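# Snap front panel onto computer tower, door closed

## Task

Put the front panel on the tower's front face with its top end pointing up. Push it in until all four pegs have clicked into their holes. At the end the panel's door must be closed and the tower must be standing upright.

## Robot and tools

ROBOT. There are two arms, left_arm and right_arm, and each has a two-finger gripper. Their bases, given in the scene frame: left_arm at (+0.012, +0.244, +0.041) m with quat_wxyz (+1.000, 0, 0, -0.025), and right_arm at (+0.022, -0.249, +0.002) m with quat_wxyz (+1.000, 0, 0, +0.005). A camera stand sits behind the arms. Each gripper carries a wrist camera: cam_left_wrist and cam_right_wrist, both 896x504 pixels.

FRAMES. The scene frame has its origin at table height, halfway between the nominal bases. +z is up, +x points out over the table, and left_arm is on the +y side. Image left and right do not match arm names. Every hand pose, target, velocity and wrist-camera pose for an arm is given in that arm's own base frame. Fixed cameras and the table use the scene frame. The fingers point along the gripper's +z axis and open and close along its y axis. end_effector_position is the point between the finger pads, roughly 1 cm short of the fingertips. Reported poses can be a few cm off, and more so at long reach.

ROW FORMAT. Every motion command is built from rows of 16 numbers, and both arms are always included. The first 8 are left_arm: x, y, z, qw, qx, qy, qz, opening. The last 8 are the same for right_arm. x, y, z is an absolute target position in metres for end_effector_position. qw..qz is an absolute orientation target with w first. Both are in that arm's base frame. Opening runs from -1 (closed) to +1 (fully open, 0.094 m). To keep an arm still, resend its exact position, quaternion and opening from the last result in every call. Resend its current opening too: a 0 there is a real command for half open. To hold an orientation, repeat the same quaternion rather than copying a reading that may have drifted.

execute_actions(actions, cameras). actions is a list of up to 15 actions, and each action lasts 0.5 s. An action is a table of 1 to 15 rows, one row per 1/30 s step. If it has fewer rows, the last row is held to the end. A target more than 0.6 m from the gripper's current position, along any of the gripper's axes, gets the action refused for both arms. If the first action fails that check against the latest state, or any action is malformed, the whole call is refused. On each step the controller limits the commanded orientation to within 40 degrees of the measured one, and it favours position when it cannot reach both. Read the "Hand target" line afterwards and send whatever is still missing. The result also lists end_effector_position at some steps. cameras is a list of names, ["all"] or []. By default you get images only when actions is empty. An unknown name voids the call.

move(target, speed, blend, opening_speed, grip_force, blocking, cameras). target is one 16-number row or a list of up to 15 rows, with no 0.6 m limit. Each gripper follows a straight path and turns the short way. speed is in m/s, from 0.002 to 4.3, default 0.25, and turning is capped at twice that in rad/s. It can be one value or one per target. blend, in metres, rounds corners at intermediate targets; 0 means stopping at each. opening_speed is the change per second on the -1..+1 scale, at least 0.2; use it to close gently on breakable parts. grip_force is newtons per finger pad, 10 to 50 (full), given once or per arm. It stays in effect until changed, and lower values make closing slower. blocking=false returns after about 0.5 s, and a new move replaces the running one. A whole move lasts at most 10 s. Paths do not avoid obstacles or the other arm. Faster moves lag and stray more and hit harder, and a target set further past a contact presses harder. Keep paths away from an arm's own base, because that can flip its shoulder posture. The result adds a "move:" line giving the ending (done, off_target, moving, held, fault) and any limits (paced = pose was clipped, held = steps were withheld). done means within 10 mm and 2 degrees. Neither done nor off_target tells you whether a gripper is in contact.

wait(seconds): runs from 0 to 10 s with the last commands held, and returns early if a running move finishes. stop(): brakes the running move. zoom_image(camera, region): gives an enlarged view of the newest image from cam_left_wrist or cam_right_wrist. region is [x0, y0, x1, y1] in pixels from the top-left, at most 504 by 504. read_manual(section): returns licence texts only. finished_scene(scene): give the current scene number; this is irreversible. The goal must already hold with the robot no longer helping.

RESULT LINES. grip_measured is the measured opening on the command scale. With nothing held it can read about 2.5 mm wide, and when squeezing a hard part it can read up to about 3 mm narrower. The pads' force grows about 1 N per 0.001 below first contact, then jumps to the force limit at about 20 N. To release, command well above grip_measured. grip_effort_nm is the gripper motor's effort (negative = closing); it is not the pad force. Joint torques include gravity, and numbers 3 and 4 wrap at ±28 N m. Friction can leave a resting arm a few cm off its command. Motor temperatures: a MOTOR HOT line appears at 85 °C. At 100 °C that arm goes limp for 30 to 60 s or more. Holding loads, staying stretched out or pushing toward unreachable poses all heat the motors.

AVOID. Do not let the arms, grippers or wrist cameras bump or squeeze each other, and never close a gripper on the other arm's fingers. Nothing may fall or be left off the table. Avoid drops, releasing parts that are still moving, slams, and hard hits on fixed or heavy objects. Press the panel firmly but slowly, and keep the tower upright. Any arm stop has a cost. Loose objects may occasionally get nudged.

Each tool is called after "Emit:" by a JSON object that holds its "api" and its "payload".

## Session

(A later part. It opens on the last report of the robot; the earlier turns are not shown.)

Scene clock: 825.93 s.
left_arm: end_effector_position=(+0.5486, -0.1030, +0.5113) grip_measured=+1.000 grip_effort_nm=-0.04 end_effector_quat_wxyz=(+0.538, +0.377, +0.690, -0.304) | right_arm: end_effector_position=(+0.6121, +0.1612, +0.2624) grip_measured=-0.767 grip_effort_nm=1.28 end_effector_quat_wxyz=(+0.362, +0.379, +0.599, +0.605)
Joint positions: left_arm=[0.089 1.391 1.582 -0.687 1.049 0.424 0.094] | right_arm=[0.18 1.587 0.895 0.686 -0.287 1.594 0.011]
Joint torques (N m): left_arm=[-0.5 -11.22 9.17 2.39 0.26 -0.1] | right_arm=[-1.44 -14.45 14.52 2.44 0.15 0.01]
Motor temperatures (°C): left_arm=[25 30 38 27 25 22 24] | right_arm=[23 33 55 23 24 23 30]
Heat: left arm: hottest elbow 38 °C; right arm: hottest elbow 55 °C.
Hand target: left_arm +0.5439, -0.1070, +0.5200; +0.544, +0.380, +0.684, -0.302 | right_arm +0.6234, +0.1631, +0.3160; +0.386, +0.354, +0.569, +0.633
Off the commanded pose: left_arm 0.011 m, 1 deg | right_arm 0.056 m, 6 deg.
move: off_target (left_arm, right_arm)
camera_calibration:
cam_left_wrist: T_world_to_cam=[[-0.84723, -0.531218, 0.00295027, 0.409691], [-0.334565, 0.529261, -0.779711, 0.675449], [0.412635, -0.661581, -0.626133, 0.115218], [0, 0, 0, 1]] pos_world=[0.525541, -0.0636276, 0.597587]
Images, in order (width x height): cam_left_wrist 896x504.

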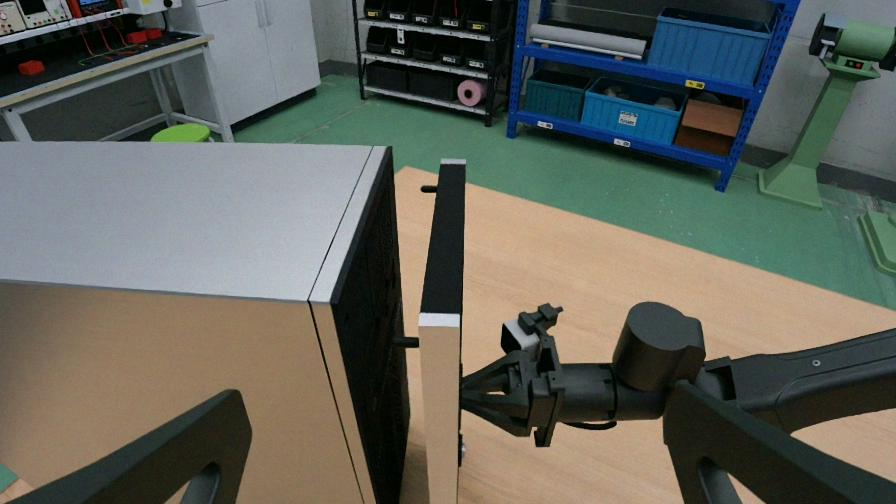

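Emit:
{"api": "move", "payload": {"target": [0.544,-0.107,0.52,0.5444,0.3794,0.6845,-0.3018,1, 0.642,0.170,0.330,0.3865,0.3544,0.5691,0.6331,-0.5], "speed": 0.06, "cameras": ["cam_left_wrist"]}}

Emit:
{"api": "zoom_image", "payload": {"camera": "cam_left_wrist", "region": [320, 295, 400, 345]}}

Emit:
{"api": "zoom_image", "payload": {"camera": "cam_left_wrist", "region": [380, 140, 460, 190]}}

Scene clock: 839.90 s.
left_arm: end_effector_position=(+0.5486, -0.1030, +0.5113) grip_measured=+1.000 grip_effort_nm=-0.04 end_effector_quat_wxyz=(+0.538, +0.377, +0.690, -0.304) | right_arm: end_effector_position=(+0.6270, +0.1628, +0.2784) grip_measured=-0.767 grip_effort_nm=1.28 end_effector_quat_wxyz=(+0.368, +0.378, +0.594, +0.607)
Joint positions: left_arm=[0.089 1.391 1.582 -0.687 1.049 0.424 0.094] | right_arm=[0.18 1.598 0.95 0.657 -0.28 1.595 0.011]
Joint torques (N m): left_arm=[-0.67 -10.99 9.18 2.36 0.24 -0.1] | right_arm=[-0.67 -14.45 15.3 1.84 0.16 0.01]
Heat: left arm: hottest elbow 38 °C; right arm: hottest elbow 53 °C.
Hand target: left_arm +0.5439, -0.1070, +0.5200; +0.544, +0.380, +0.684, -0.302 | right_arm +0.6375, +0.1690, +0.3299; +0.386, +0.354, +0.569, +0.633
Off the commanded pose: left_arm 0.011 m, 1 deg | right_arm 0.054 m, 5 deg.
move: off_target (left_arm, right_arm)
camera_calibration:
cam_left_wrist: T_world_to_cam=[[-0.84723, -0.531218, 0.00295027, 0.409691], [-0.334565, 0.529261, -0.779711, 0.675449], [0.412635, -0.661581, -0.626133, 0.115218], [0, 0, 0, 1]] pos_world=[0.525541, -0.0636276, 0.597587]
Images, in order (width x height): cam_left_wrist 896x504.

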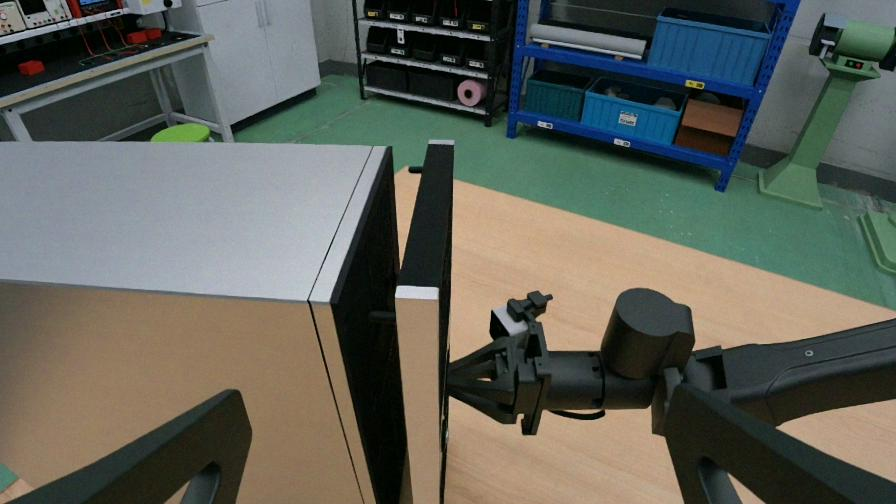

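Scaled by 6.300 from the camera's 896x504 image, which has a finer 1280x720 frame.

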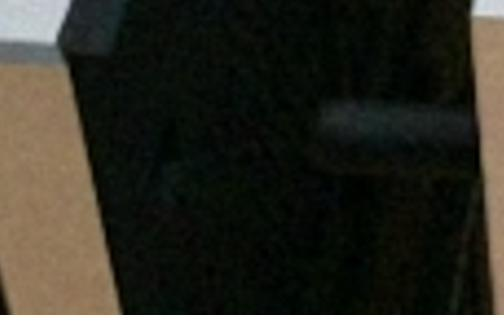

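Scaled by 6.300 from the camera's 896x504 image, which has a finer 1280x720 frame.

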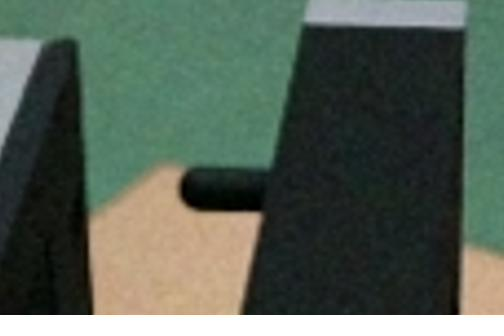

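Emit:
{"api": "move", "payload": {"target": [0.544,-0.107,0.52,0.5444,0.3794,0.6845,-0.3018,1, 0.642,0.170,0.326,0.3816,0.3598,0.5655,0.6363,-0.5], "speed": 0.06, "cameras": ["cam_left_wrist"]}}

Emit:
{"api": "zoom_image", "payload": {"camera": "cam_left_wrist", "region": [320, 295, 400, 345]}}

Emit:
{"api": "zoom_image", "payload": {"camera": "cam_left_wrist", "region": [380, 140, 460, 190]}}

Scene clock: 906.80 s.
left_arm: end_effector_position=(+0.5486, -0.1030, +0.5113) grip_measured=+1.000 grip_effort_nm=-0.04 end_effector_quat_wxyz=(+0.538, +0.377, +0.690, -0.304) | right_arm: end_effector_position=(+0.6279, +0.1626, +0.2753) grip_measured=-0.767 grip_effort_nm=1.28 end_effector_quat_wxyz=(+0.362, +0.384, +0.592, +0.609)
Joint positions: left_arm=[0.089 1.391 1.582 -0.687 1.049 0.424 0.094] | right_arm=[0.18 1.603 0.95 0.657 -0.278 1.611 0.011]
Joint torques (N m): left_arm=[-0.5 -11.28 9.16 2.41 0.26 -0.09] | right_arm=[-0.5 -14.97 14.8 2.3 0.11 0.03]
Heat: left arm: hottest elbow 38 °C; right arm: hottest elbow 51 °C.
Hand target: left_arm +0.5439, -0.1070, +0.5200; +0.544, +0.380, +0.684, -0.302 | right_arm +0.6378, +0.1690, +0.3258; +0.381, +0.360, +0.566, +0.637
Off the commanded pose: left_arm 0.011 m, 1 deg | right_arm 0.053 m, 6 deg.
move: off_target (left_arm, right_arm)
camera_calibration:
cam_left_wrist: T_world_to_cam=[[-0.84723, -0.531218, 0.00295027, 0.409691], [-0.334565, 0.529261, -0.779711, 0.675449], [0.412635, -0.661581, -0.626133, 0.115218], [0, 0, 0, 1]] pos_world=[0.525541, -0.0636276, 0.597587]
Images, in order (width x height): cam_left_wrist 896x504.

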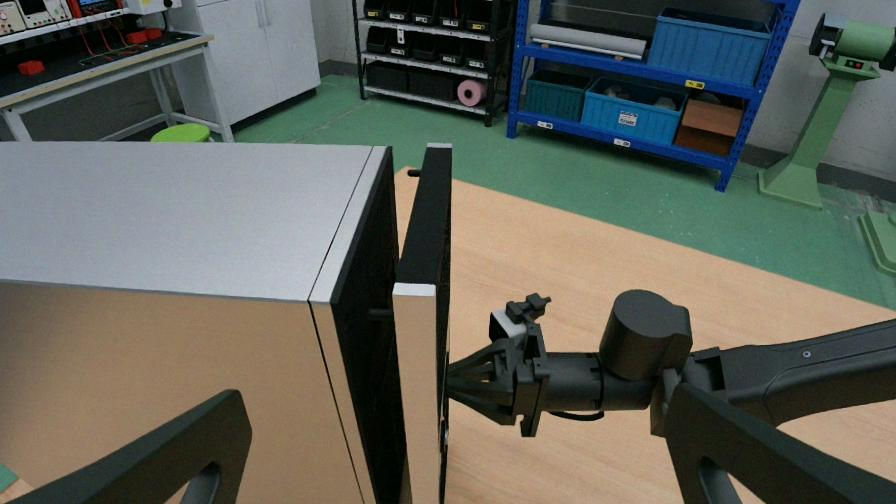

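Scaled by 6.300 from the camera's 896x504 image, which has a finer 1280x720 frame.

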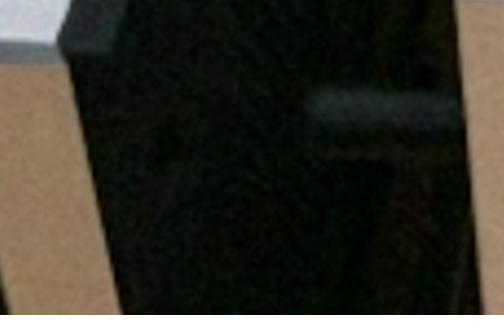

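Scaled by 6.300 from the camera's 896x504 image, which has a finer 1280x720 frame.

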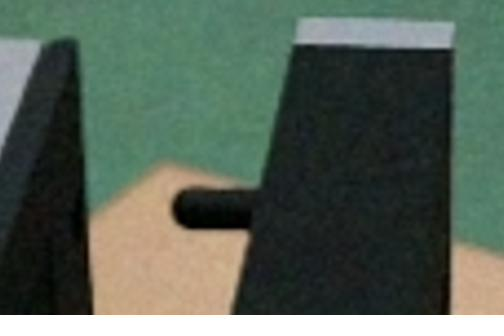

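Emit:
{"api": "move", "payload": {"target": [0.544,-0.107,0.52,0.5444,0.3794,0.6845,-0.3018,1, 0.649,0.1734,0.324,0.3836,0.3576,0.5669,0.6350,-0.5], "speed": 0.05}}

Emit:
{"api": "execute_actions", "payload": {"actions": [], "cameras": ["cam_left_wrist"]}}

Emit:
{"api": "zoom_image", "payload": {"camera": "cam_left_wrist", "region": [320, 295, 400, 345]}}

Emit:
{"api": "zoom_image", "payload": {"camera": "cam_left_wrist", "region": [380, 140, 460, 190]}}

Scene clock: 917.17 s.
left_arm: end_effector_position=(+0.5486, -0.1030, +0.5113) grip_measured=+1.000 grip_effort_nm=-0.04 end_effector_quat_wxyz=(+0.538, +0.377, +0.690, -0.304) | right_arm: end_effector_position=(+0.6324, +0.1640, +0.2679) grip_measured=-0.767 grip_effort_nm=1.28 end_effector_quat_wxyz=(+0.360, +0.388, +0.594, +0.606)
Joint positions: left_arm=[0.089 1.391 1.582 -0.687 1.049 0.424 0.094] | right_arm=[0.182 1.622 0.958 0.657 -0.274 1.612 0.011]
Joint torques (N m): left_arm=[-0.56 -11.16 9.18 2.4 0.26 -0.1] | right_arm=[-0.32 -14.8 15.43 2.62 0.15 -0.05]
Heat: left arm: hottest elbow 38 °C; right arm: hottest elbow 51 °C.
Hand target: left_arm +0.5439, -0.1070, +0.5200; +0.544, +0.380, +0.684, -0.302 | right_arm +0.6436, +0.1722, +0.3239; +0.383, +0.358, +0.567, +0.635
Off the commanded pose: left_arm 0.011 m, 1 deg | right_arm 0.059 m, 6 deg.
move: off_target (left_arm, right_arm)

Scene clock: 917.17 s.
left_arm: end_effector_position=(+0.5486, -0.1030, +0.5113) grip_measured=+1.000 grip_effort_nm=-0.04 end_effector_quat_wxyz=(+0.538, +0.377, +0.690, -0.304) | right_arm: end_effector_position=(+0.6324, +0.1640, +0.2679) grip_measured=-0.767 grip_effort_nm=1.28 end_effector_quat_wxyz=(+0.360, +0.388, +0.594, +0.606)
Joint positions: left_arm=[0.089 1.391 1.582 -0.687 1.049 0.424 0.094] | right_arm=[0.182 1.622 0.958 0.657 -0.274 1.612 0.011]
Joint velocities: within noise
Joint torques (N m): left_arm=[-0.56 -11.16 9.18 2.4 0.26 -0.1] | right_arm=[-0.32 -14.8 15.43 2.62 0.15 -0.05]
Motor temperatures (°C): left_arm=[25 30 38 27 25 22 24] | right_arm=[22 34 51 23 24 23 30]
Heat: left arm: hottest elbow 38 °C; right arm: hottest elbow 51 °C.
Hand target: left_arm +0.5439, -0.1070, +0.5200; +0.544, +0.380, +0.684, -0.302 | right_arm +0.6436, +0.1722, +0.3239; +0.383, +0.358, +0.567, +0.635
Tool commands: left_gripper/opening=+1.0 right_gripper/opening=-0.5
Off the commanded pose: left_arm 0.011 m, 1 deg | right_arm 0.059 m, 6 deg.
camera_calibration:
cam_left_wrist: T_world_to_cam=[[-0.84723, -0.531218, 0.00295027, 0.409691], [-0.334565, 0.529261, -0.779711, 0.675449], [0.412635, -0.661581, -0.626133, 0.115218], [0, 0, 0, 1]] pos_world=[0.525541, -0.0636276, 0.597587]
Images, in order (width x height): cam_left_wrist 896x504.

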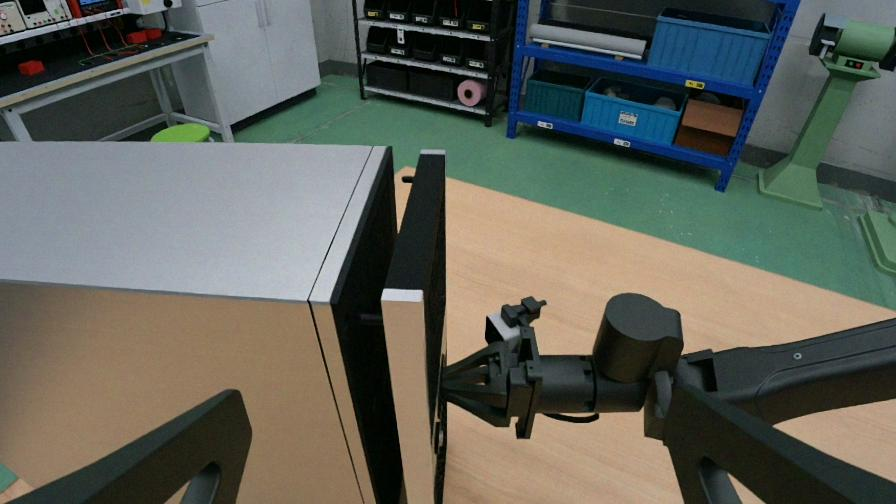

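Scaled by 6.300 from the camera's 896x504 image, which has a finer 1280x720 frame.

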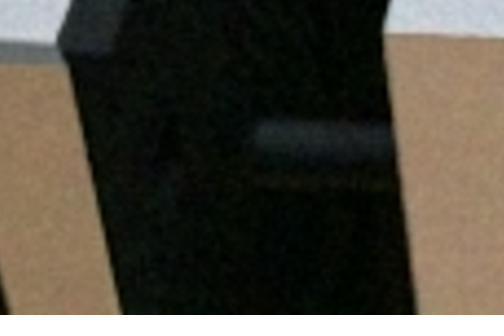

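Scaled by 6.300 from the camera's 896x504 image, which has a finer 1280x720 frame.

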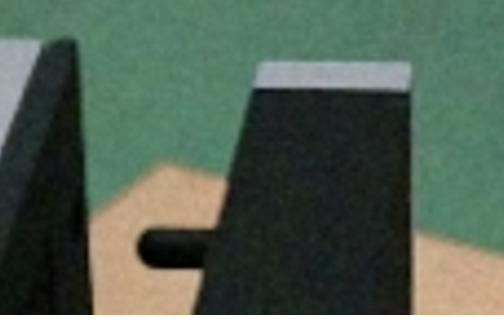

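Emit:
{"api": "move", "payload": {"target": [0.544,-0.107,0.52,0.5444,0.3794,0.6845,-0.3018,1, 0.652,0.1748,0.329,0.3880,0.3528,0.5702,0.6321,-0.5], "speed": 0.05, "cameras": ["cam_left_wrist"]}}

Emit:
{"api": "zoom_image", "payload": {"camera": "cam_left_wrist", "region": [320, 295, 400, 345]}}

Emit:
{"api": "zoom_image", "payload": {"camera": "cam_left_wrist", "region": [380, 140, 460, 190]}}

Scene clock: 952.83 s.
left_arm: end_effector_position=(+0.5486, -0.1030, +0.5113) grip_measured=+1.000 grip_effort_nm=-0.04 end_effector_quat_wxyz=(+0.538, +0.377, +0.690, -0.304) | right_arm: end_effector_position=(+0.6367, +0.1652, +0.2776) grip_measured=-0.767 grip_effort_nm=1.28 end_effector_quat_wxyz=(+0.364, +0.383, +0.590, +0.610)
Joint positions: left_arm=[0.089 1.391 1.582 -0.687 1.049 0.424 0.094] | right_arm=[0.183 1.622 0.977 0.654 -0.274 1.612 0.011]
Joint torques (N m): left_arm=[-0.32 -11.11 9.18 2.37 0.24 -0.1] | right_arm=[-0.44 -15.33 15.41 1.88 0.18 -0.22]
Motor temperatures (°C): left_arm=[25 30 38 27 25 22 24] | right_arm=[22 35 58 23 24 23 30]
Heat: left arm: hottest elbow 38 °C; right arm: hottest elbow 58 °C.
Hand target: left_arm +0.5439, -0.1070, +0.5200; +0.544, +0.380, +0.684, -0.302 | right_arm +0.6473, +0.1737, +0.3290; +0.388, +0.353, +0.570, +0.632
Off the commanded pose: left_arm 0.011 m, 1 deg | right_arm 0.054 m, 6 deg.
move: off_target (left_arm, right_arm)
camera_calibration:
cam_left_wrist: T_world_to_cam=[[-0.84723, -0.531218, 0.00295027, 0.409691], [-0.334565, 0.529261, -0.779711, 0.675449], [0.412635, -0.661581, -0.626133, 0.115218], [0, 0, 0, 1]] pos_world=[0.525541, -0.0636276, 0.597587]
Images, in order (width x height): cam_left_wrist 896x504.

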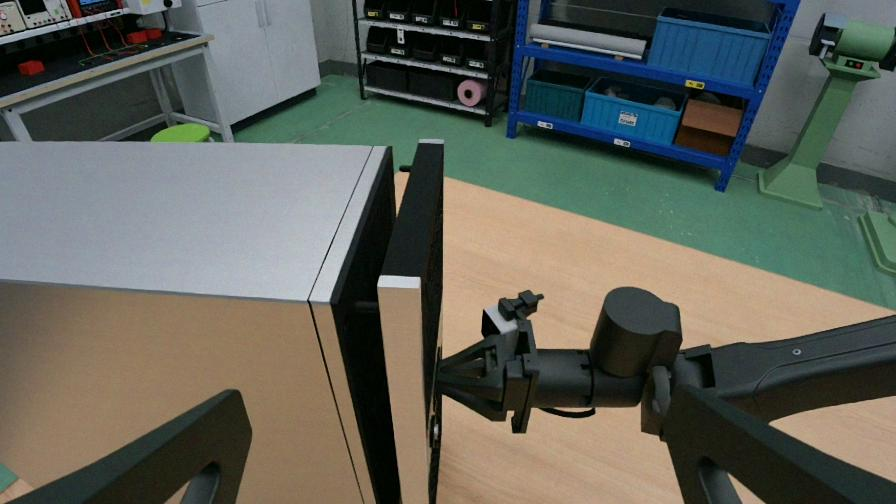

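Scaled by 6.300 from the camera's 896x504 image, which has a finer 1280x720 frame.

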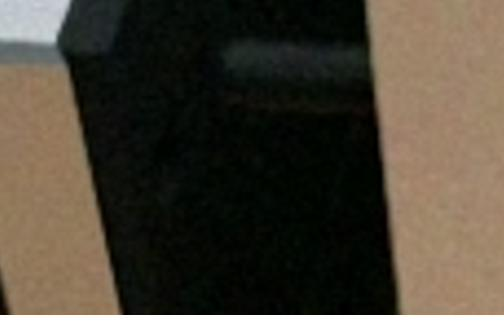

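Scaled by 6.300 from the camera's 896x504 image, which has a finer 1280x720 frame.

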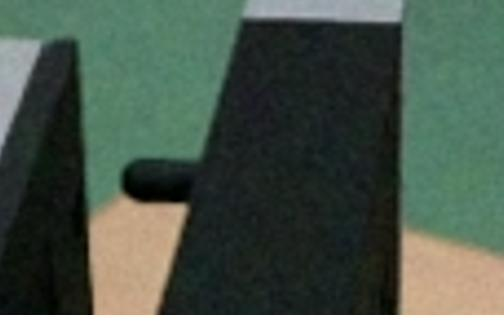

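Emit:
{"api": "move", "payload": {"target": [0.544,-0.107,0.52,0.5444,0.3794,0.6845,-0.3018,1, 0.652,0.1748,0.323,0.3907,0.3496,0.5723,0.6302,-0.5], "speed": 0.05, "cameras": ["cam_left_wrist"]}}

Emit:
{"api": "zoom_image", "payload": {"camera": "cam_left_wrist", "region": [320, 295, 400, 345]}}

Emit:
{"api": "zoom_image", "payload": {"camera": "cam_left_wrist", "region": [380, 140, 460, 190]}}

Scene clock: 972.70 s.
left_arm: end_effector_position=(+0.5486, -0.1030, +0.5113) grip_measured=+1.000 grip_effort_nm=-0.04 end_effector_quat_wxyz=(+0.538, +0.377, +0.690, -0.304) | right_arm: end_effector_position=(+0.6383, +0.1655, +0.2704) grip_measured=-0.767 grip_effort_nm=1.28 end_effector_quat_wxyz=(+0.363, +0.384, +0.594, +0.606)
Joint positions: left_arm=[0.089 1.391 1.582 -0.687 1.049 0.424 0.094] | right_arm=[0.183 1.634 0.977 0.654 -0.274 1.605 0.011]
Joint torques (N m): left_arm=[-0.62 -11.22 9.14 2.43 0.28 -0.1] | right_arm=[-0.62 -15.44 14.65 2.51 0.09 -0.25]
Motor temperatures (°C): left_arm=[25 30 38 27 25 22 24] | right_arm=[22 35 56 23 24 23 30]
Heat: left arm: hottest elbow 38 °C; right arm: hottest elbow 56 °C.
Hand target: left_arm +0.5439, -0.1070, +0.5200; +0.544, +0.380, +0.684, -0.302 | right_arm +0.6475, +0.1738, +0.3228; +0.391, +0.350, +0.572, +0.630
Off the commanded pose: left_arm 0.011 m, 1 deg | right_arm 0.055 m, 6 deg.
move: off_target (left_arm, right_arm)
camera_calibration:
cam_left_wrist: T_world_to_cam=[[-0.84723, -0.531218, 0.00295027, 0.409691], [-0.334565, 0.529261, -0.779711, 0.675449], [0.412635, -0.661581, -0.626133, 0.115218], [0, 0, 0, 1]] pos_world=[0.525541, -0.0636276, 0.597587]
Images, in order (width x height): cam_left_wrist 896x504.

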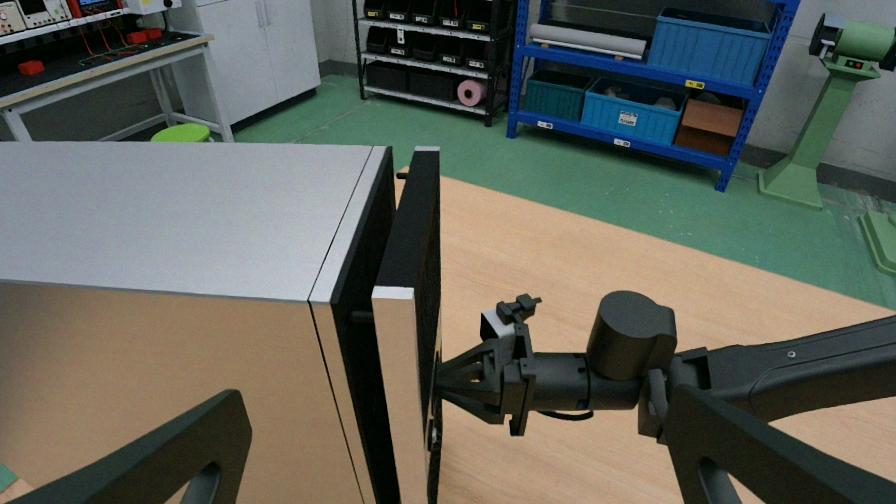

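Scaled by 6.300 from the camera's 896x504 image, which has a finer 1280x720 frame.

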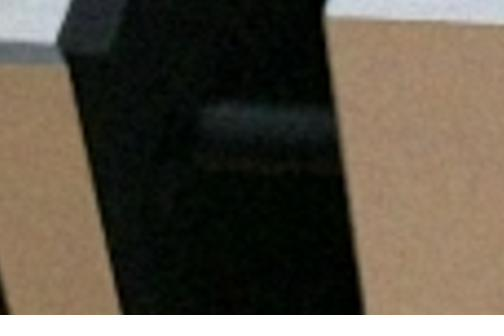

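Scaled by 6.300 from the camera's 896x504 image, which has a finer 1280x720 frame.

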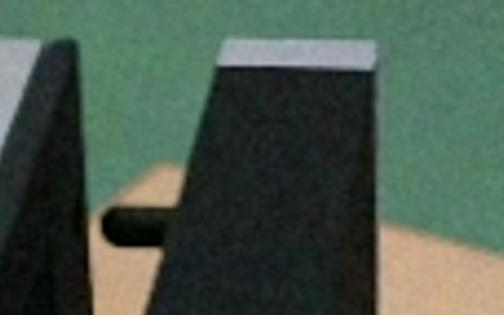

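Emit:
{"api": "move", "payload": {"target": [0.544,-0.107,0.52,0.5444,0.3794,0.6845,-0.3018,1, 0.652,0.1748,0.323,0.3946,0.3453,0.5751,0.6276,-0.5], "speed": 0.05, "cameras": ["cam_left_wrist"]}}

Emit:
{"api": "zoom_image", "payload": {"camera": "cam_left_wrist", "region": [320, 295, 400, 345]}}

Emit:
{"api": "zoom_image", "payload": {"camera": "cam_left_wrist", "region": [380, 140, 460, 190]}}

Scene clock: 979.43 s.
left_arm: end_effector_position=(+0.5486, -0.1030, +0.5113) grip_measured=+1.000 grip_effort_nm=-0.04 end_effector_quat_wxyz=(+0.538, +0.377, +0.690, -0.304) | right_arm: end_effector_position=(+0.6383, +0.1655, +0.2704) grip_measured=-0.767 grip_effort_nm=1.28 end_effector_quat_wxyz=(+0.367, +0.380, +0.597, +0.603)
Joint positions: left_arm=[0.089 1.391 1.582 -0.687 1.049 0.424 0.094] | right_arm=[0.183 1.634 0.977 0.654 -0.274 1.591 0.011]
Joint torques (N m): left_arm=[-0.5 -11.16 9.18 2.37 0.25 -0.09] | right_arm=[-0.21 -15.33 14.79 2.41 0.04 -0.19]
Motor temperatures (°C): left_arm=[25 30 38 27 25 22 24] | right_arm=[22 34 55 23 24 23 30]
Heat: left arm: hottest elbow 38 °C; right arm: hottest elbow 55 °C.
Hand target: left_arm +0.5439, -0.1070, +0.5200; +0.544, +0.380, +0.684, -0.302 | right_arm +0.6475, +0.1738, +0.3228; +0.395, +0.346, +0.575, +0.628
Off the commanded pose: left_arm 0.011 m, 1 deg | right_arm 0.055 m, 6 deg.
move: off_target (left_arm, right_arm)
camera_calibration:
cam_left_wrist: T_world_to_cam=[[-0.84723, -0.531218, 0.00295027, 0.409691], [-0.334565, 0.529261, -0.779711, 0.675449], [0.412635, -0.661581, -0.626133, 0.115218], [0, 0, 0, 1]] pos_world=[0.525541, -0.0636276, 0.597587]
Images, in order (width x height): cam_left_wrist 896x504.

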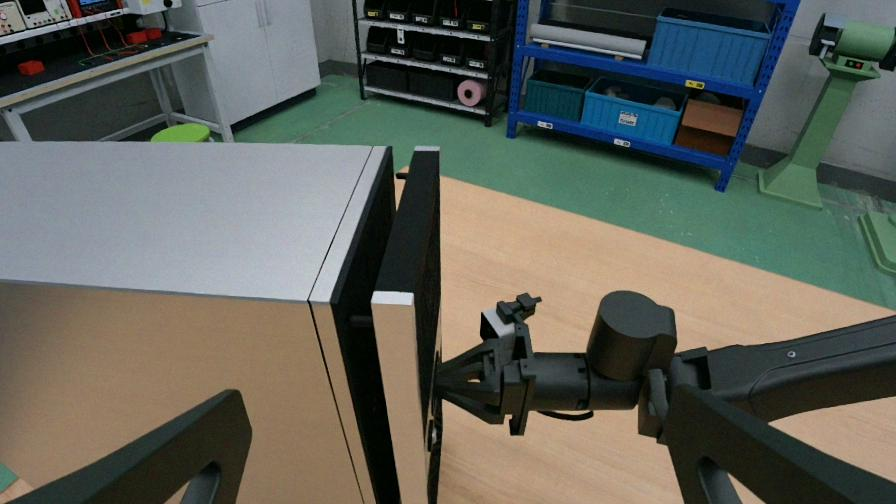

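Scaled by 6.300 from the camera's 896x504 image, which has a finer 1280x720 frame.

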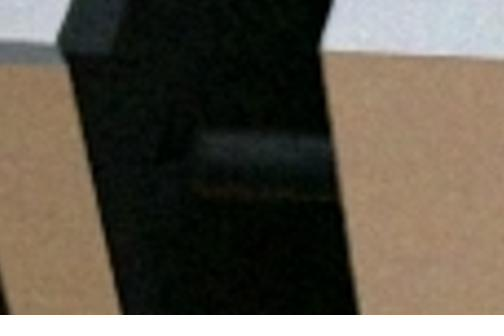

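Scaled by 6.300 from the camera's 896x504 image, which has a finer 1280x720 frame.

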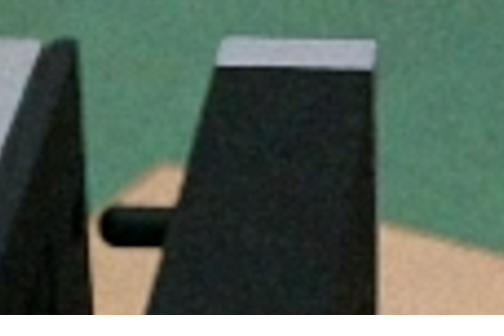

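Emit:
{"api": "move", "payload": {"target": [[0.54,0.0,0.47,0.6706,0.3439,0.5190,-0.4043,1, 0.652,0.1748,0.323,0.3946,0.3453,0.5751,0.6276,-0.5],[0.564,0.005,0.405,0.6706,0.3439,0.5190,-0.4043,1, 0.652,0.1748,0.323,0.3946,0.3453,0.5751,0.6276,-0.5]], "speed": 0.25, "blend": 0.03, "cameras": ["cam_left_wrist"]}}

Scene clock: 1039.93 s.
left_arm: end_effector_position=(+0.5543, +0.0057, +0.3996) grip_measured=+1.000 grip_effort_nm=-0.04 end_effector_quat_wxyz=(+0.668, +0.337, +0.526, -0.404) | right_arm: end_effector_position=(+0.6383, +0.1655, +0.2704) grip_measured=-0.767 grip_effort_nm=1.28 end_effector_quat_wxyz=(+0.367, +0.380, +0.597, +0.603)
Joint positions: left_arm=[0.319 1.703 1.157 1.566 1.311 -0.979 0.094] | right_arm=[0.183 1.634 0.977 0.654 -0.274 1.59 0.011]
Joint torques (N m): left_arm=[-0.62 -10.58 10.43 1.31 -0.75 -0.11] | right_arm=[-0.32 -15.74 14.79 2.56 0.01 -0.19]
Heat: left arm: hottest elbow 38 °C; right arm: hottest elbow 54 °C.
Hand target: left_arm +0.5633, +0.0048, +0.4046; +0.670, +0.343, +0.520, -0.403 | right_arm +0.6475, +0.1738, +0.3228; +0.395, +0.346, +0.575, +0.628
Off the commanded pose: left_arm 0.011 m, 1 deg | right_arm 0.055 m, 6 deg.
move: off_target (left_arm, right_arm)
camera_calibration:
cam_left_wrist: T_world_to_cam=[[-0.891939, -0.450751, -0.0356151, 0.512224], [-0.0656818, 0.207096, -0.976113, 0.464], [0.44736, -0.868294, -0.214323, -0.0678224], [0, 0, 0, 1]] pos_world=[0.51769, 0.0759036, 0.456624]
Images, in order (width x height): cam_left_wrist 896x504.

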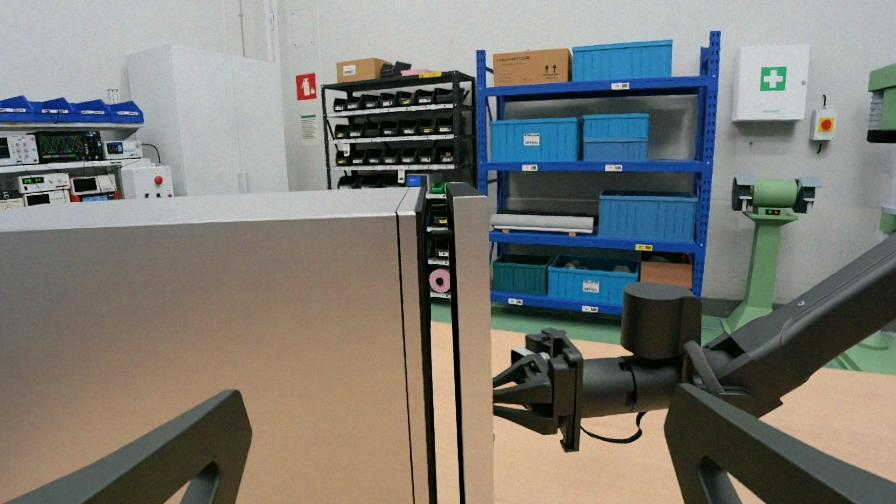

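Excellent view.

Emit:
{"api": "zoom_image", "payload": {"camera": "cam_left_wrist", "region": [390, 170, 510, 260]}}

Emit:
{"api": "zoom_image", "payload": {"camera": "cam_left_wrist", "region": [400, 180, 470, 240]}}

Scaled by 4.200 from the camera's 896x504 image, which has a finer 1280x720 frame.

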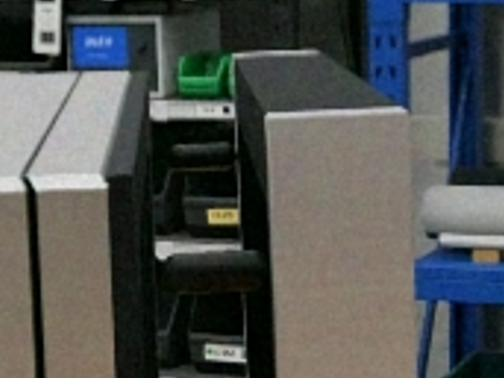

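Scaled by 7.200 from the camera's 896x504 image, which has a finer 1280x720 frame.

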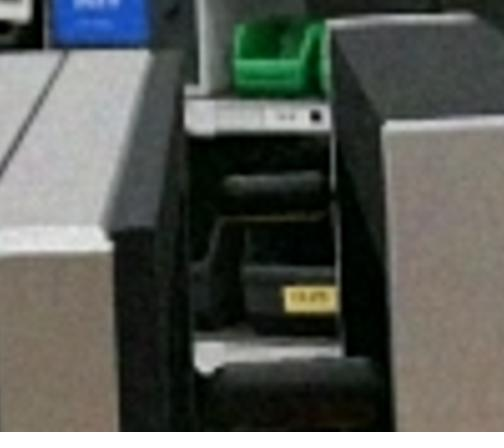

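Emit:
{"api": "move", "payload": {"target": [0.564,0.005,0.405,0.6706,0.3439,0.5190,-0.4043,1, 0.653,0.1665,0.319,0.3994,0.3399,0.5786,0.6243,-0.5], "speed": 0.05, "cameras": ["cam_left_wrist"]}}

Emit:
{"api": "zoom_image", "payload": {"camera": "cam_left_wrist", "region": [400, 180, 470, 240]}}

Scene clock: 1069.43 s.
left_arm: end_effector_position=(+0.5543, +0.0057, +0.3996) grip_measured=+1.000 grip_effort_nm=-0.04 end_effector_quat_wxyz=(+0.668, +0.337, +0.526, -0.404) | right_arm: end_effector_position=(+0.6376, +0.1680, +0.2682) grip_measured=-0.767 grip_effort_nm=1.28 end_effector_quat_wxyz=(+0.367, +0.372, +0.604, +0.602)
Joint positions: left_arm=[0.319 1.703 1.157 1.566 1.311 -0.98 0.094] | right_arm=[0.183 1.637 0.977 0.654 -0.29 1.574 0.011]
Joint torques (N m): left_arm=[-0.32 -10.7 10.43 1.28 -0.78 -0.09] | right_arm=[-1.9 -14.97 14.32 2.78 -0.08 -0.22]
Heat: left arm: hottest elbow 40 °C; right arm: hottest elbow 54 °C.
Hand target: left_arm +0.5634, +0.0048, +0.4047; +0.670, +0.343, +0.519, -0.403 | right_arm +0.6488, +0.1657, +0.3189; +0.400, +0.340, +0.579, +0.624
Off the commanded pose: left_arm 0.011 m, 1 deg | right_arm 0.053 m, 6 deg.
joint sent to its limit (left arm) — joint 4 (wrist pitch), upper limit. The joint targets still meet the commanded pose.
move: off_target (left_arm, right_arm)
camera_calibration:
cam_left_wrist: T_world_to_cam=[[-0.892052, -0.450588, -0.0348402, 0.512052], [-0.06631, 0.206754, -0.976143, 0.464351], [0.447042, -0.86846, -0.214314, -0.067607], [0, 0, 0, 1]] pos_world=[0.517791, 0.0760041, 0.456624]
Images, in order (width x height): cam_left_wrist 896x504.

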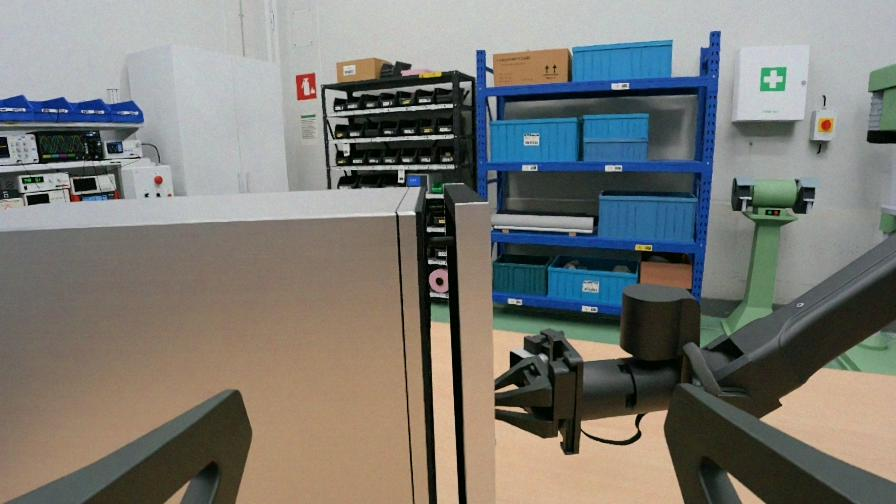

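Scaled by 7.200 from the camera's 896x504 image, which has a finer 1280x720 frame.

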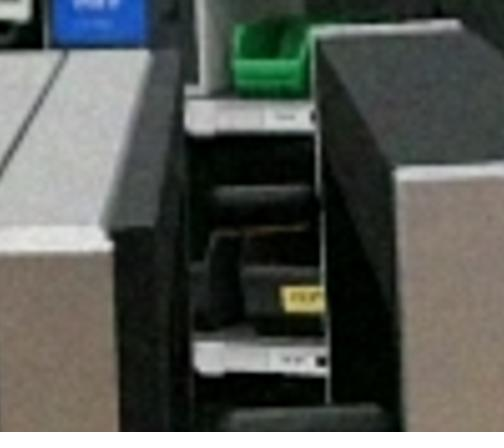

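Emit:
{"api": "move", "payload": {"target": [0.564,0.005,0.405,0.6706,0.3439,0.5190,-0.4043,1, 0.656,0.157,0.319,0.3994,0.3399,0.5786,0.6243,-0.5], "speed": 0.05, "cameras": ["cam_left_wrist"]}}

Emit:
{"api": "zoom_image", "payload": {"camera": "cam_left_wrist", "region": [400, 180, 470, 240]}}

Scene clock: 1086.80 s.
left_arm: end_effector_position=(+0.5543, +0.0057, +0.3997) grip_measured=+1.000 grip_effort_nm=-0.04 end_effector_quat_wxyz=(+0.668, +0.336, +0.526, -0.404) | right_arm: end_effector_position=(+0.6389, +0.1611, +0.2667) grip_measured=-0.767 grip_effort_nm=1.28 end_effector_quat_wxyz=(+0.365, +0.371, +0.605, +0.603)
Joint positions: left_arm=[0.319 1.703 1.157 1.566 1.31 -0.98 0.094] | right_arm=[0.167 1.64 0.977 0.654 -0.309 1.573 0.011]
Joint torques (N m): left_arm=[-0.21 -10.93 10.55 1.25 -0.77 -0.09] | right_arm=[-2.32 -14.68 14.65 2.95 -0.08 -0.23]
Heat: left arm: hottest elbow 41 °C; right arm: hottest elbow 53 °C.
Hand target: left_arm +0.5634, +0.0049, +0.4048; +0.670, +0.343, +0.519, -0.403 | right_arm +0.6515, +0.1563, +0.3187; +0.400, +0.340, +0.579, +0.624
Off the commanded pose: left_arm 0.011 m, 1 deg | right_arm 0.055 m, 7 deg.
joint sent to its limit (left arm) — joint 4 (wrist pitch), upper limit. The joint targets still meet the commanded pose.
move: off_target (left_arm, right_arm)
camera_calibration:
cam_left_wrist: T_world_to_cam=[[-0.891977, -0.450768, -0.0344209, 0.511839], [-0.0665785, 0.20629, -0.976223, 0.46466], [0.447151, -0.868477, -0.214017, -0.0677757], [0, 0, 0, 1]] pos_world=[0.517791, 0.0760043, 0.456724]
Images, in order (width x height): cam_left_wrist 896x504.

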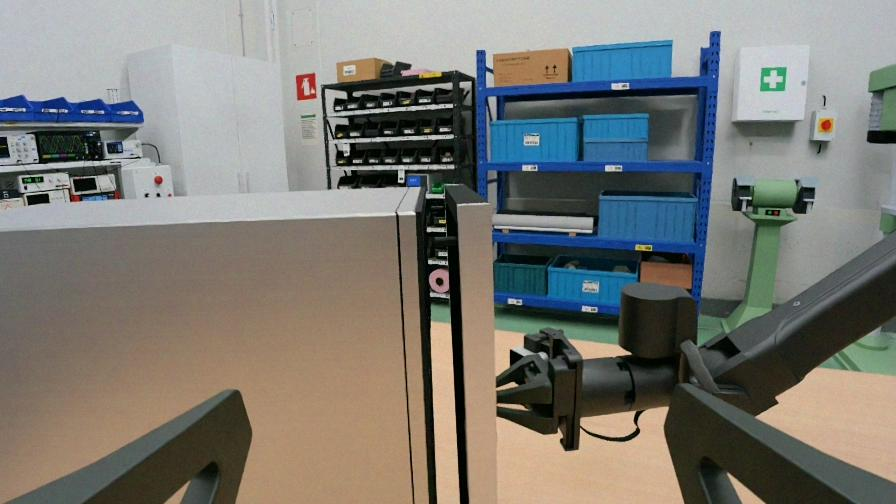

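Scaled by 7.200 from the camera's 896x504 image, which has a finer 1280x720 frame.

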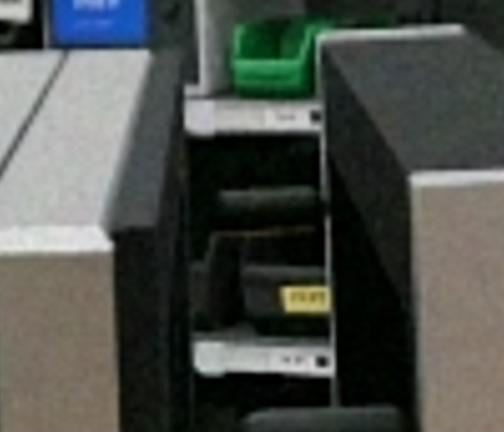

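Emit:
{"api": "move", "payload": {"target": [0.564,0.005,0.405,0.6706,0.3439,0.5190,-0.4043,1, 0.656,0.157,0.319,0.4043,0.3444,0.5759,0.6212,-0.5], "speed": 0.05, "cameras": ["cam_left_wrist"]}}

Emit:
{"api": "zoom_image", "payload": {"camera": "cam_left_wrist", "region": [400, 180, 470, 240]}}

Emit:
{"api": "zoom_image", "payload": {"camera": "cam_left_wrist", "region": [390, 220, 510, 504]}}

Scene clock: 1099.13 s.
left_arm: end_effector_position=(+0.5543, +0.0057, +0.3997) grip_measured=+1.000 grip_effort_nm=-0.04 end_effector_quat_wxyz=(+0.668, +0.336, +0.526, -0.404) | right_arm: end_effector_position=(+0.6400, +0.1589, +0.2667) grip_measured=-0.767 grip_effort_nm=1.28 end_effector_quat_wxyz=(+0.369, +0.375, +0.603, +0.600)
Joint positions: left_arm=[0.319 1.703 1.157 1.566 1.31 -0.98 0.094] | right_arm=[0.167 1.64 0.977 0.654 -0.294 1.573 0.011]
Joint torques (N m): left_arm=[-0.44 -10.7 10.48 1.24 -0.79 -0.09] | right_arm=[-1.67 -14.97 14.34 2.81 0.11 -0.21]
Heat: left arm: hottest elbow 41 °C; right arm: hottest elbow 53 °C.
Hand target: left_arm +0.5634, +0.0049, +0.4048; +0.670, +0.343, +0.519, -0.403 | right_arm +0.6516, +0.1563, +0.3187; +0.404, +0.345, +0.576, +0.621
Off the commanded pose: left_arm 0.011 m, 1 deg | right_arm 0.055 m, 7 deg.
joint sent to its limit (left arm) — joint 4 (wrist pitch), upper limit. The joint targets still meet the commanded pose.
move: off_target (left_arm, right_arm)
camera_calibration:
cam_left_wrist: T_world_to_cam=[[-0.891977, -0.450768, -0.0344209, 0.511839], [-0.0665785, 0.20629, -0.976223, 0.46466], [0.447151, -0.868477, -0.214017, -0.0677757], [0, 0, 0, 1]] pos_world=[0.517791, 0.0760043, 0.456724]
Images, in order (width x height): cam_left_wrist 896x504.

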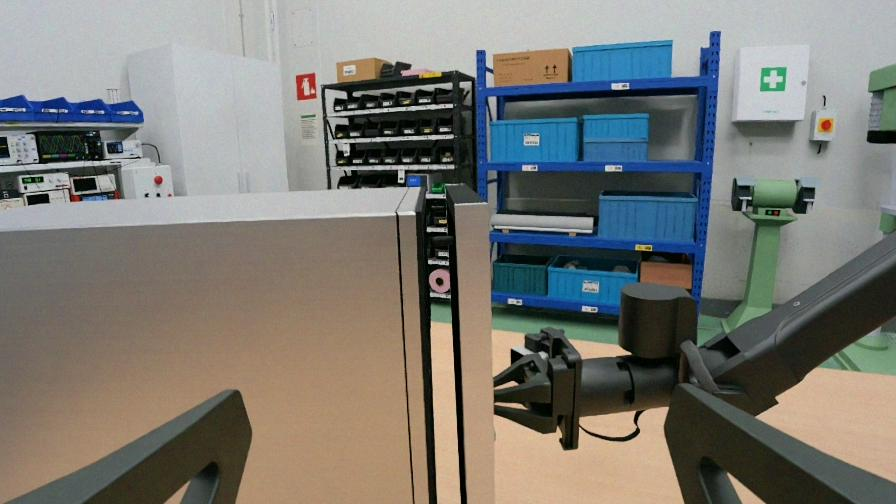

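Scaled by 7.200 from the camera's 896x504 image, which has a finer 1280x720 frame.

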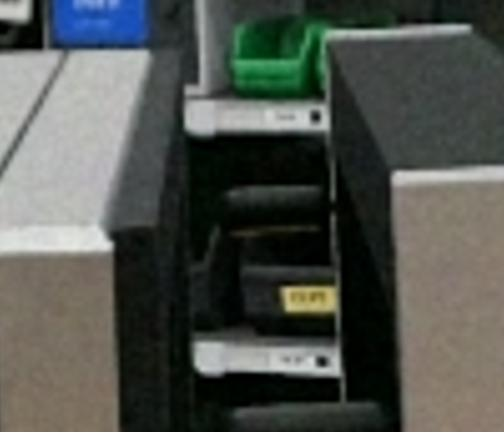

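Scaled by 1.775 from the camera's 896x504 image, which has a finer 1280x720 frame.

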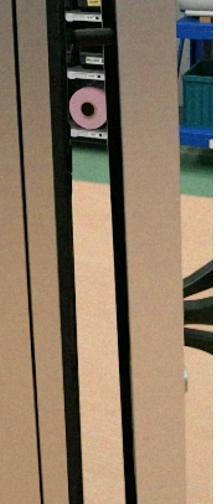

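Emit:
{"api": "move", "payload": {"target": [[0.54,0.0,0.47,0.5444,0.3794,0.6845,-0.3018,1, 0.656,0.157,0.319,0.4043,0.3444,0.5759,0.6212,-0.5],[0.544,-0.107,0.52,0.5444,0.3794,0.6845,-0.3018,1, 0.656,0.157,0.319,0.4043,0.3444,0.5759,0.6212,-0.5]], "speed": 0.3, "blend": 0.03, "cameras": ["cam_left_wrist"]}}

Emit:
{"api": "zoom_image", "payload": {"camera": "cam_left_wrist", "region": [320, 295, 400, 345]}}

Emit:
{"api": "zoom_image", "payload": {"camera": "cam_left_wrist", "region": [380, 140, 460, 190]}}

Scene clock: 1114.73 s.
left_arm: end_effector_position=(+0.5368, -0.1038, +0.5038) grip_measured=+1.000 grip_effort_nm=-0.04 end_effector_quat_wxyz=(+0.536, +0.368, +0.694, -0.309) | right_arm: end_effector_position=(+0.6401, +0.1588, +0.2667) grip_measured=-0.767 grip_effort_nm=1.28 end_effector_quat_wxyz=(+0.370, +0.375, +0.602, +0.600)
Joint positions: left_arm=[0.089 1.354 1.523 -0.657 1.049 0.396 0.094] | right_arm=[0.167 1.64 0.977 0.654 -0.294 1.573 0.011]
Joint torques (N m): left_arm=[-0.67 -8.35 12.9 1.42 0.24 0.11] | right_arm=[-2.32 -14.8 14.46 2.8 0.16 -0.2]
Heat: left arm: hottest elbow 41 °C; right arm: hottest elbow 53 °C.
Hand target: left_arm +0.5431, -0.1068, +0.5196; +0.545, +0.379, +0.684, -0.302 | right_arm +0.6516, +0.1563, +0.3187; +0.404, +0.345, +0.576, +0.621
Off the commanded pose: left_arm 0.018 m, 2 deg | right_arm 0.055 m, 7 deg.
move: off_target (left_arm, right_arm)
camera_calibration:
cam_left_wrist: T_world_to_cam=[[-0.843177, -0.537166, 0.0224805, 0.386568], [-0.349861, 0.51646, -0.781579, 0.67384], [0.408227, -0.666875, -0.623401, 0.115226], [0, 0, 0, 1]] pos_world=[0.514658, -0.0635192, 0.589801]
Images, in order (width x height): cam_left_wrist 896x504.

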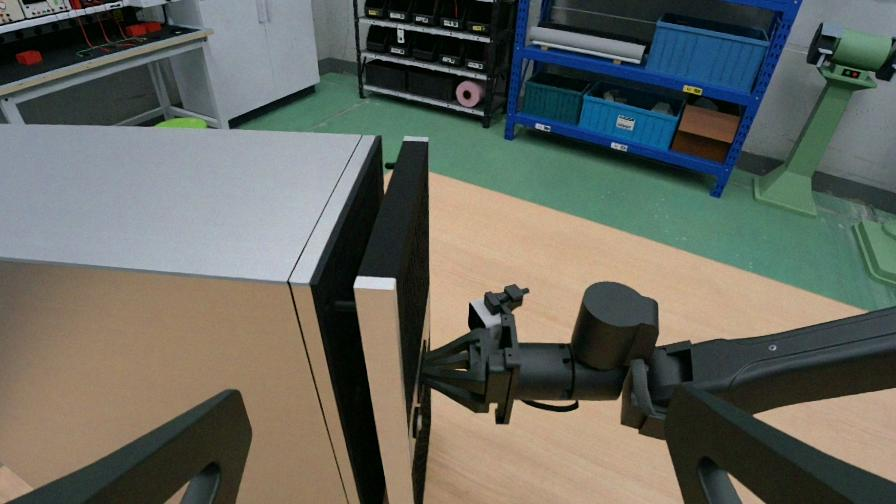

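Scaled by 6.300 from the camera's 896x504 image, which has a finer 1280x720 frame.

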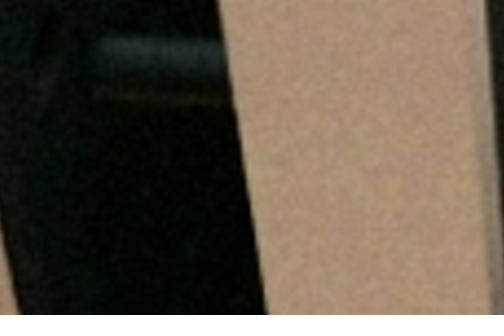

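Scaled by 6.300 from the camera's 896x504 image, which has a finer 1280x720 frame.

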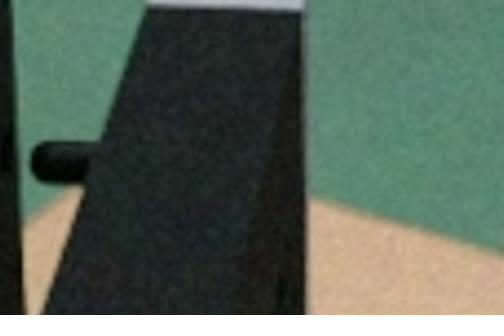

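Emit:
{"api": "zoom_image", "payload": {"camera": "cam_left_wrist", "region": [285, 265, 365, 325]}}

Emit:
{"api": "zoom_image", "payload": {"camera": "cam_left_wrist", "region": [365, 120, 425, 180]}}

Scaled by 6.300 from the camera's 896x504 image, which has a finer 1280x720 frame.

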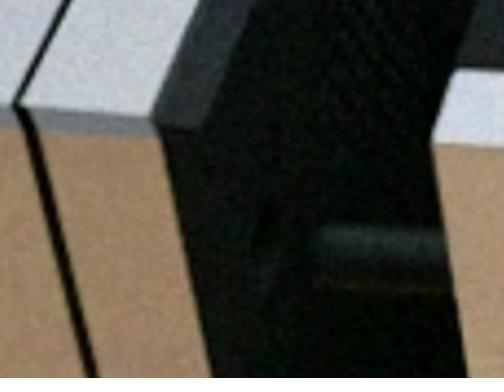

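Scaled by 8.400 from the camera's 896x504 image, which has a finer 1280x720 frame.

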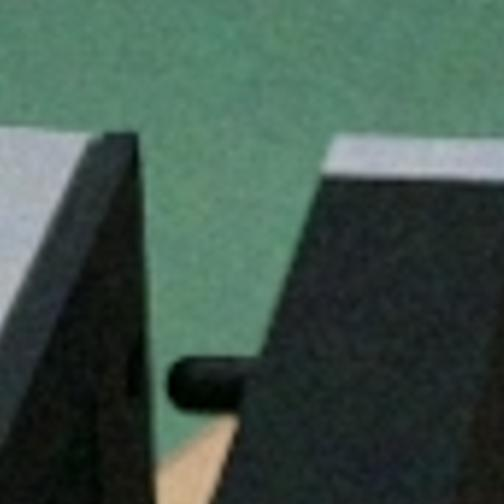

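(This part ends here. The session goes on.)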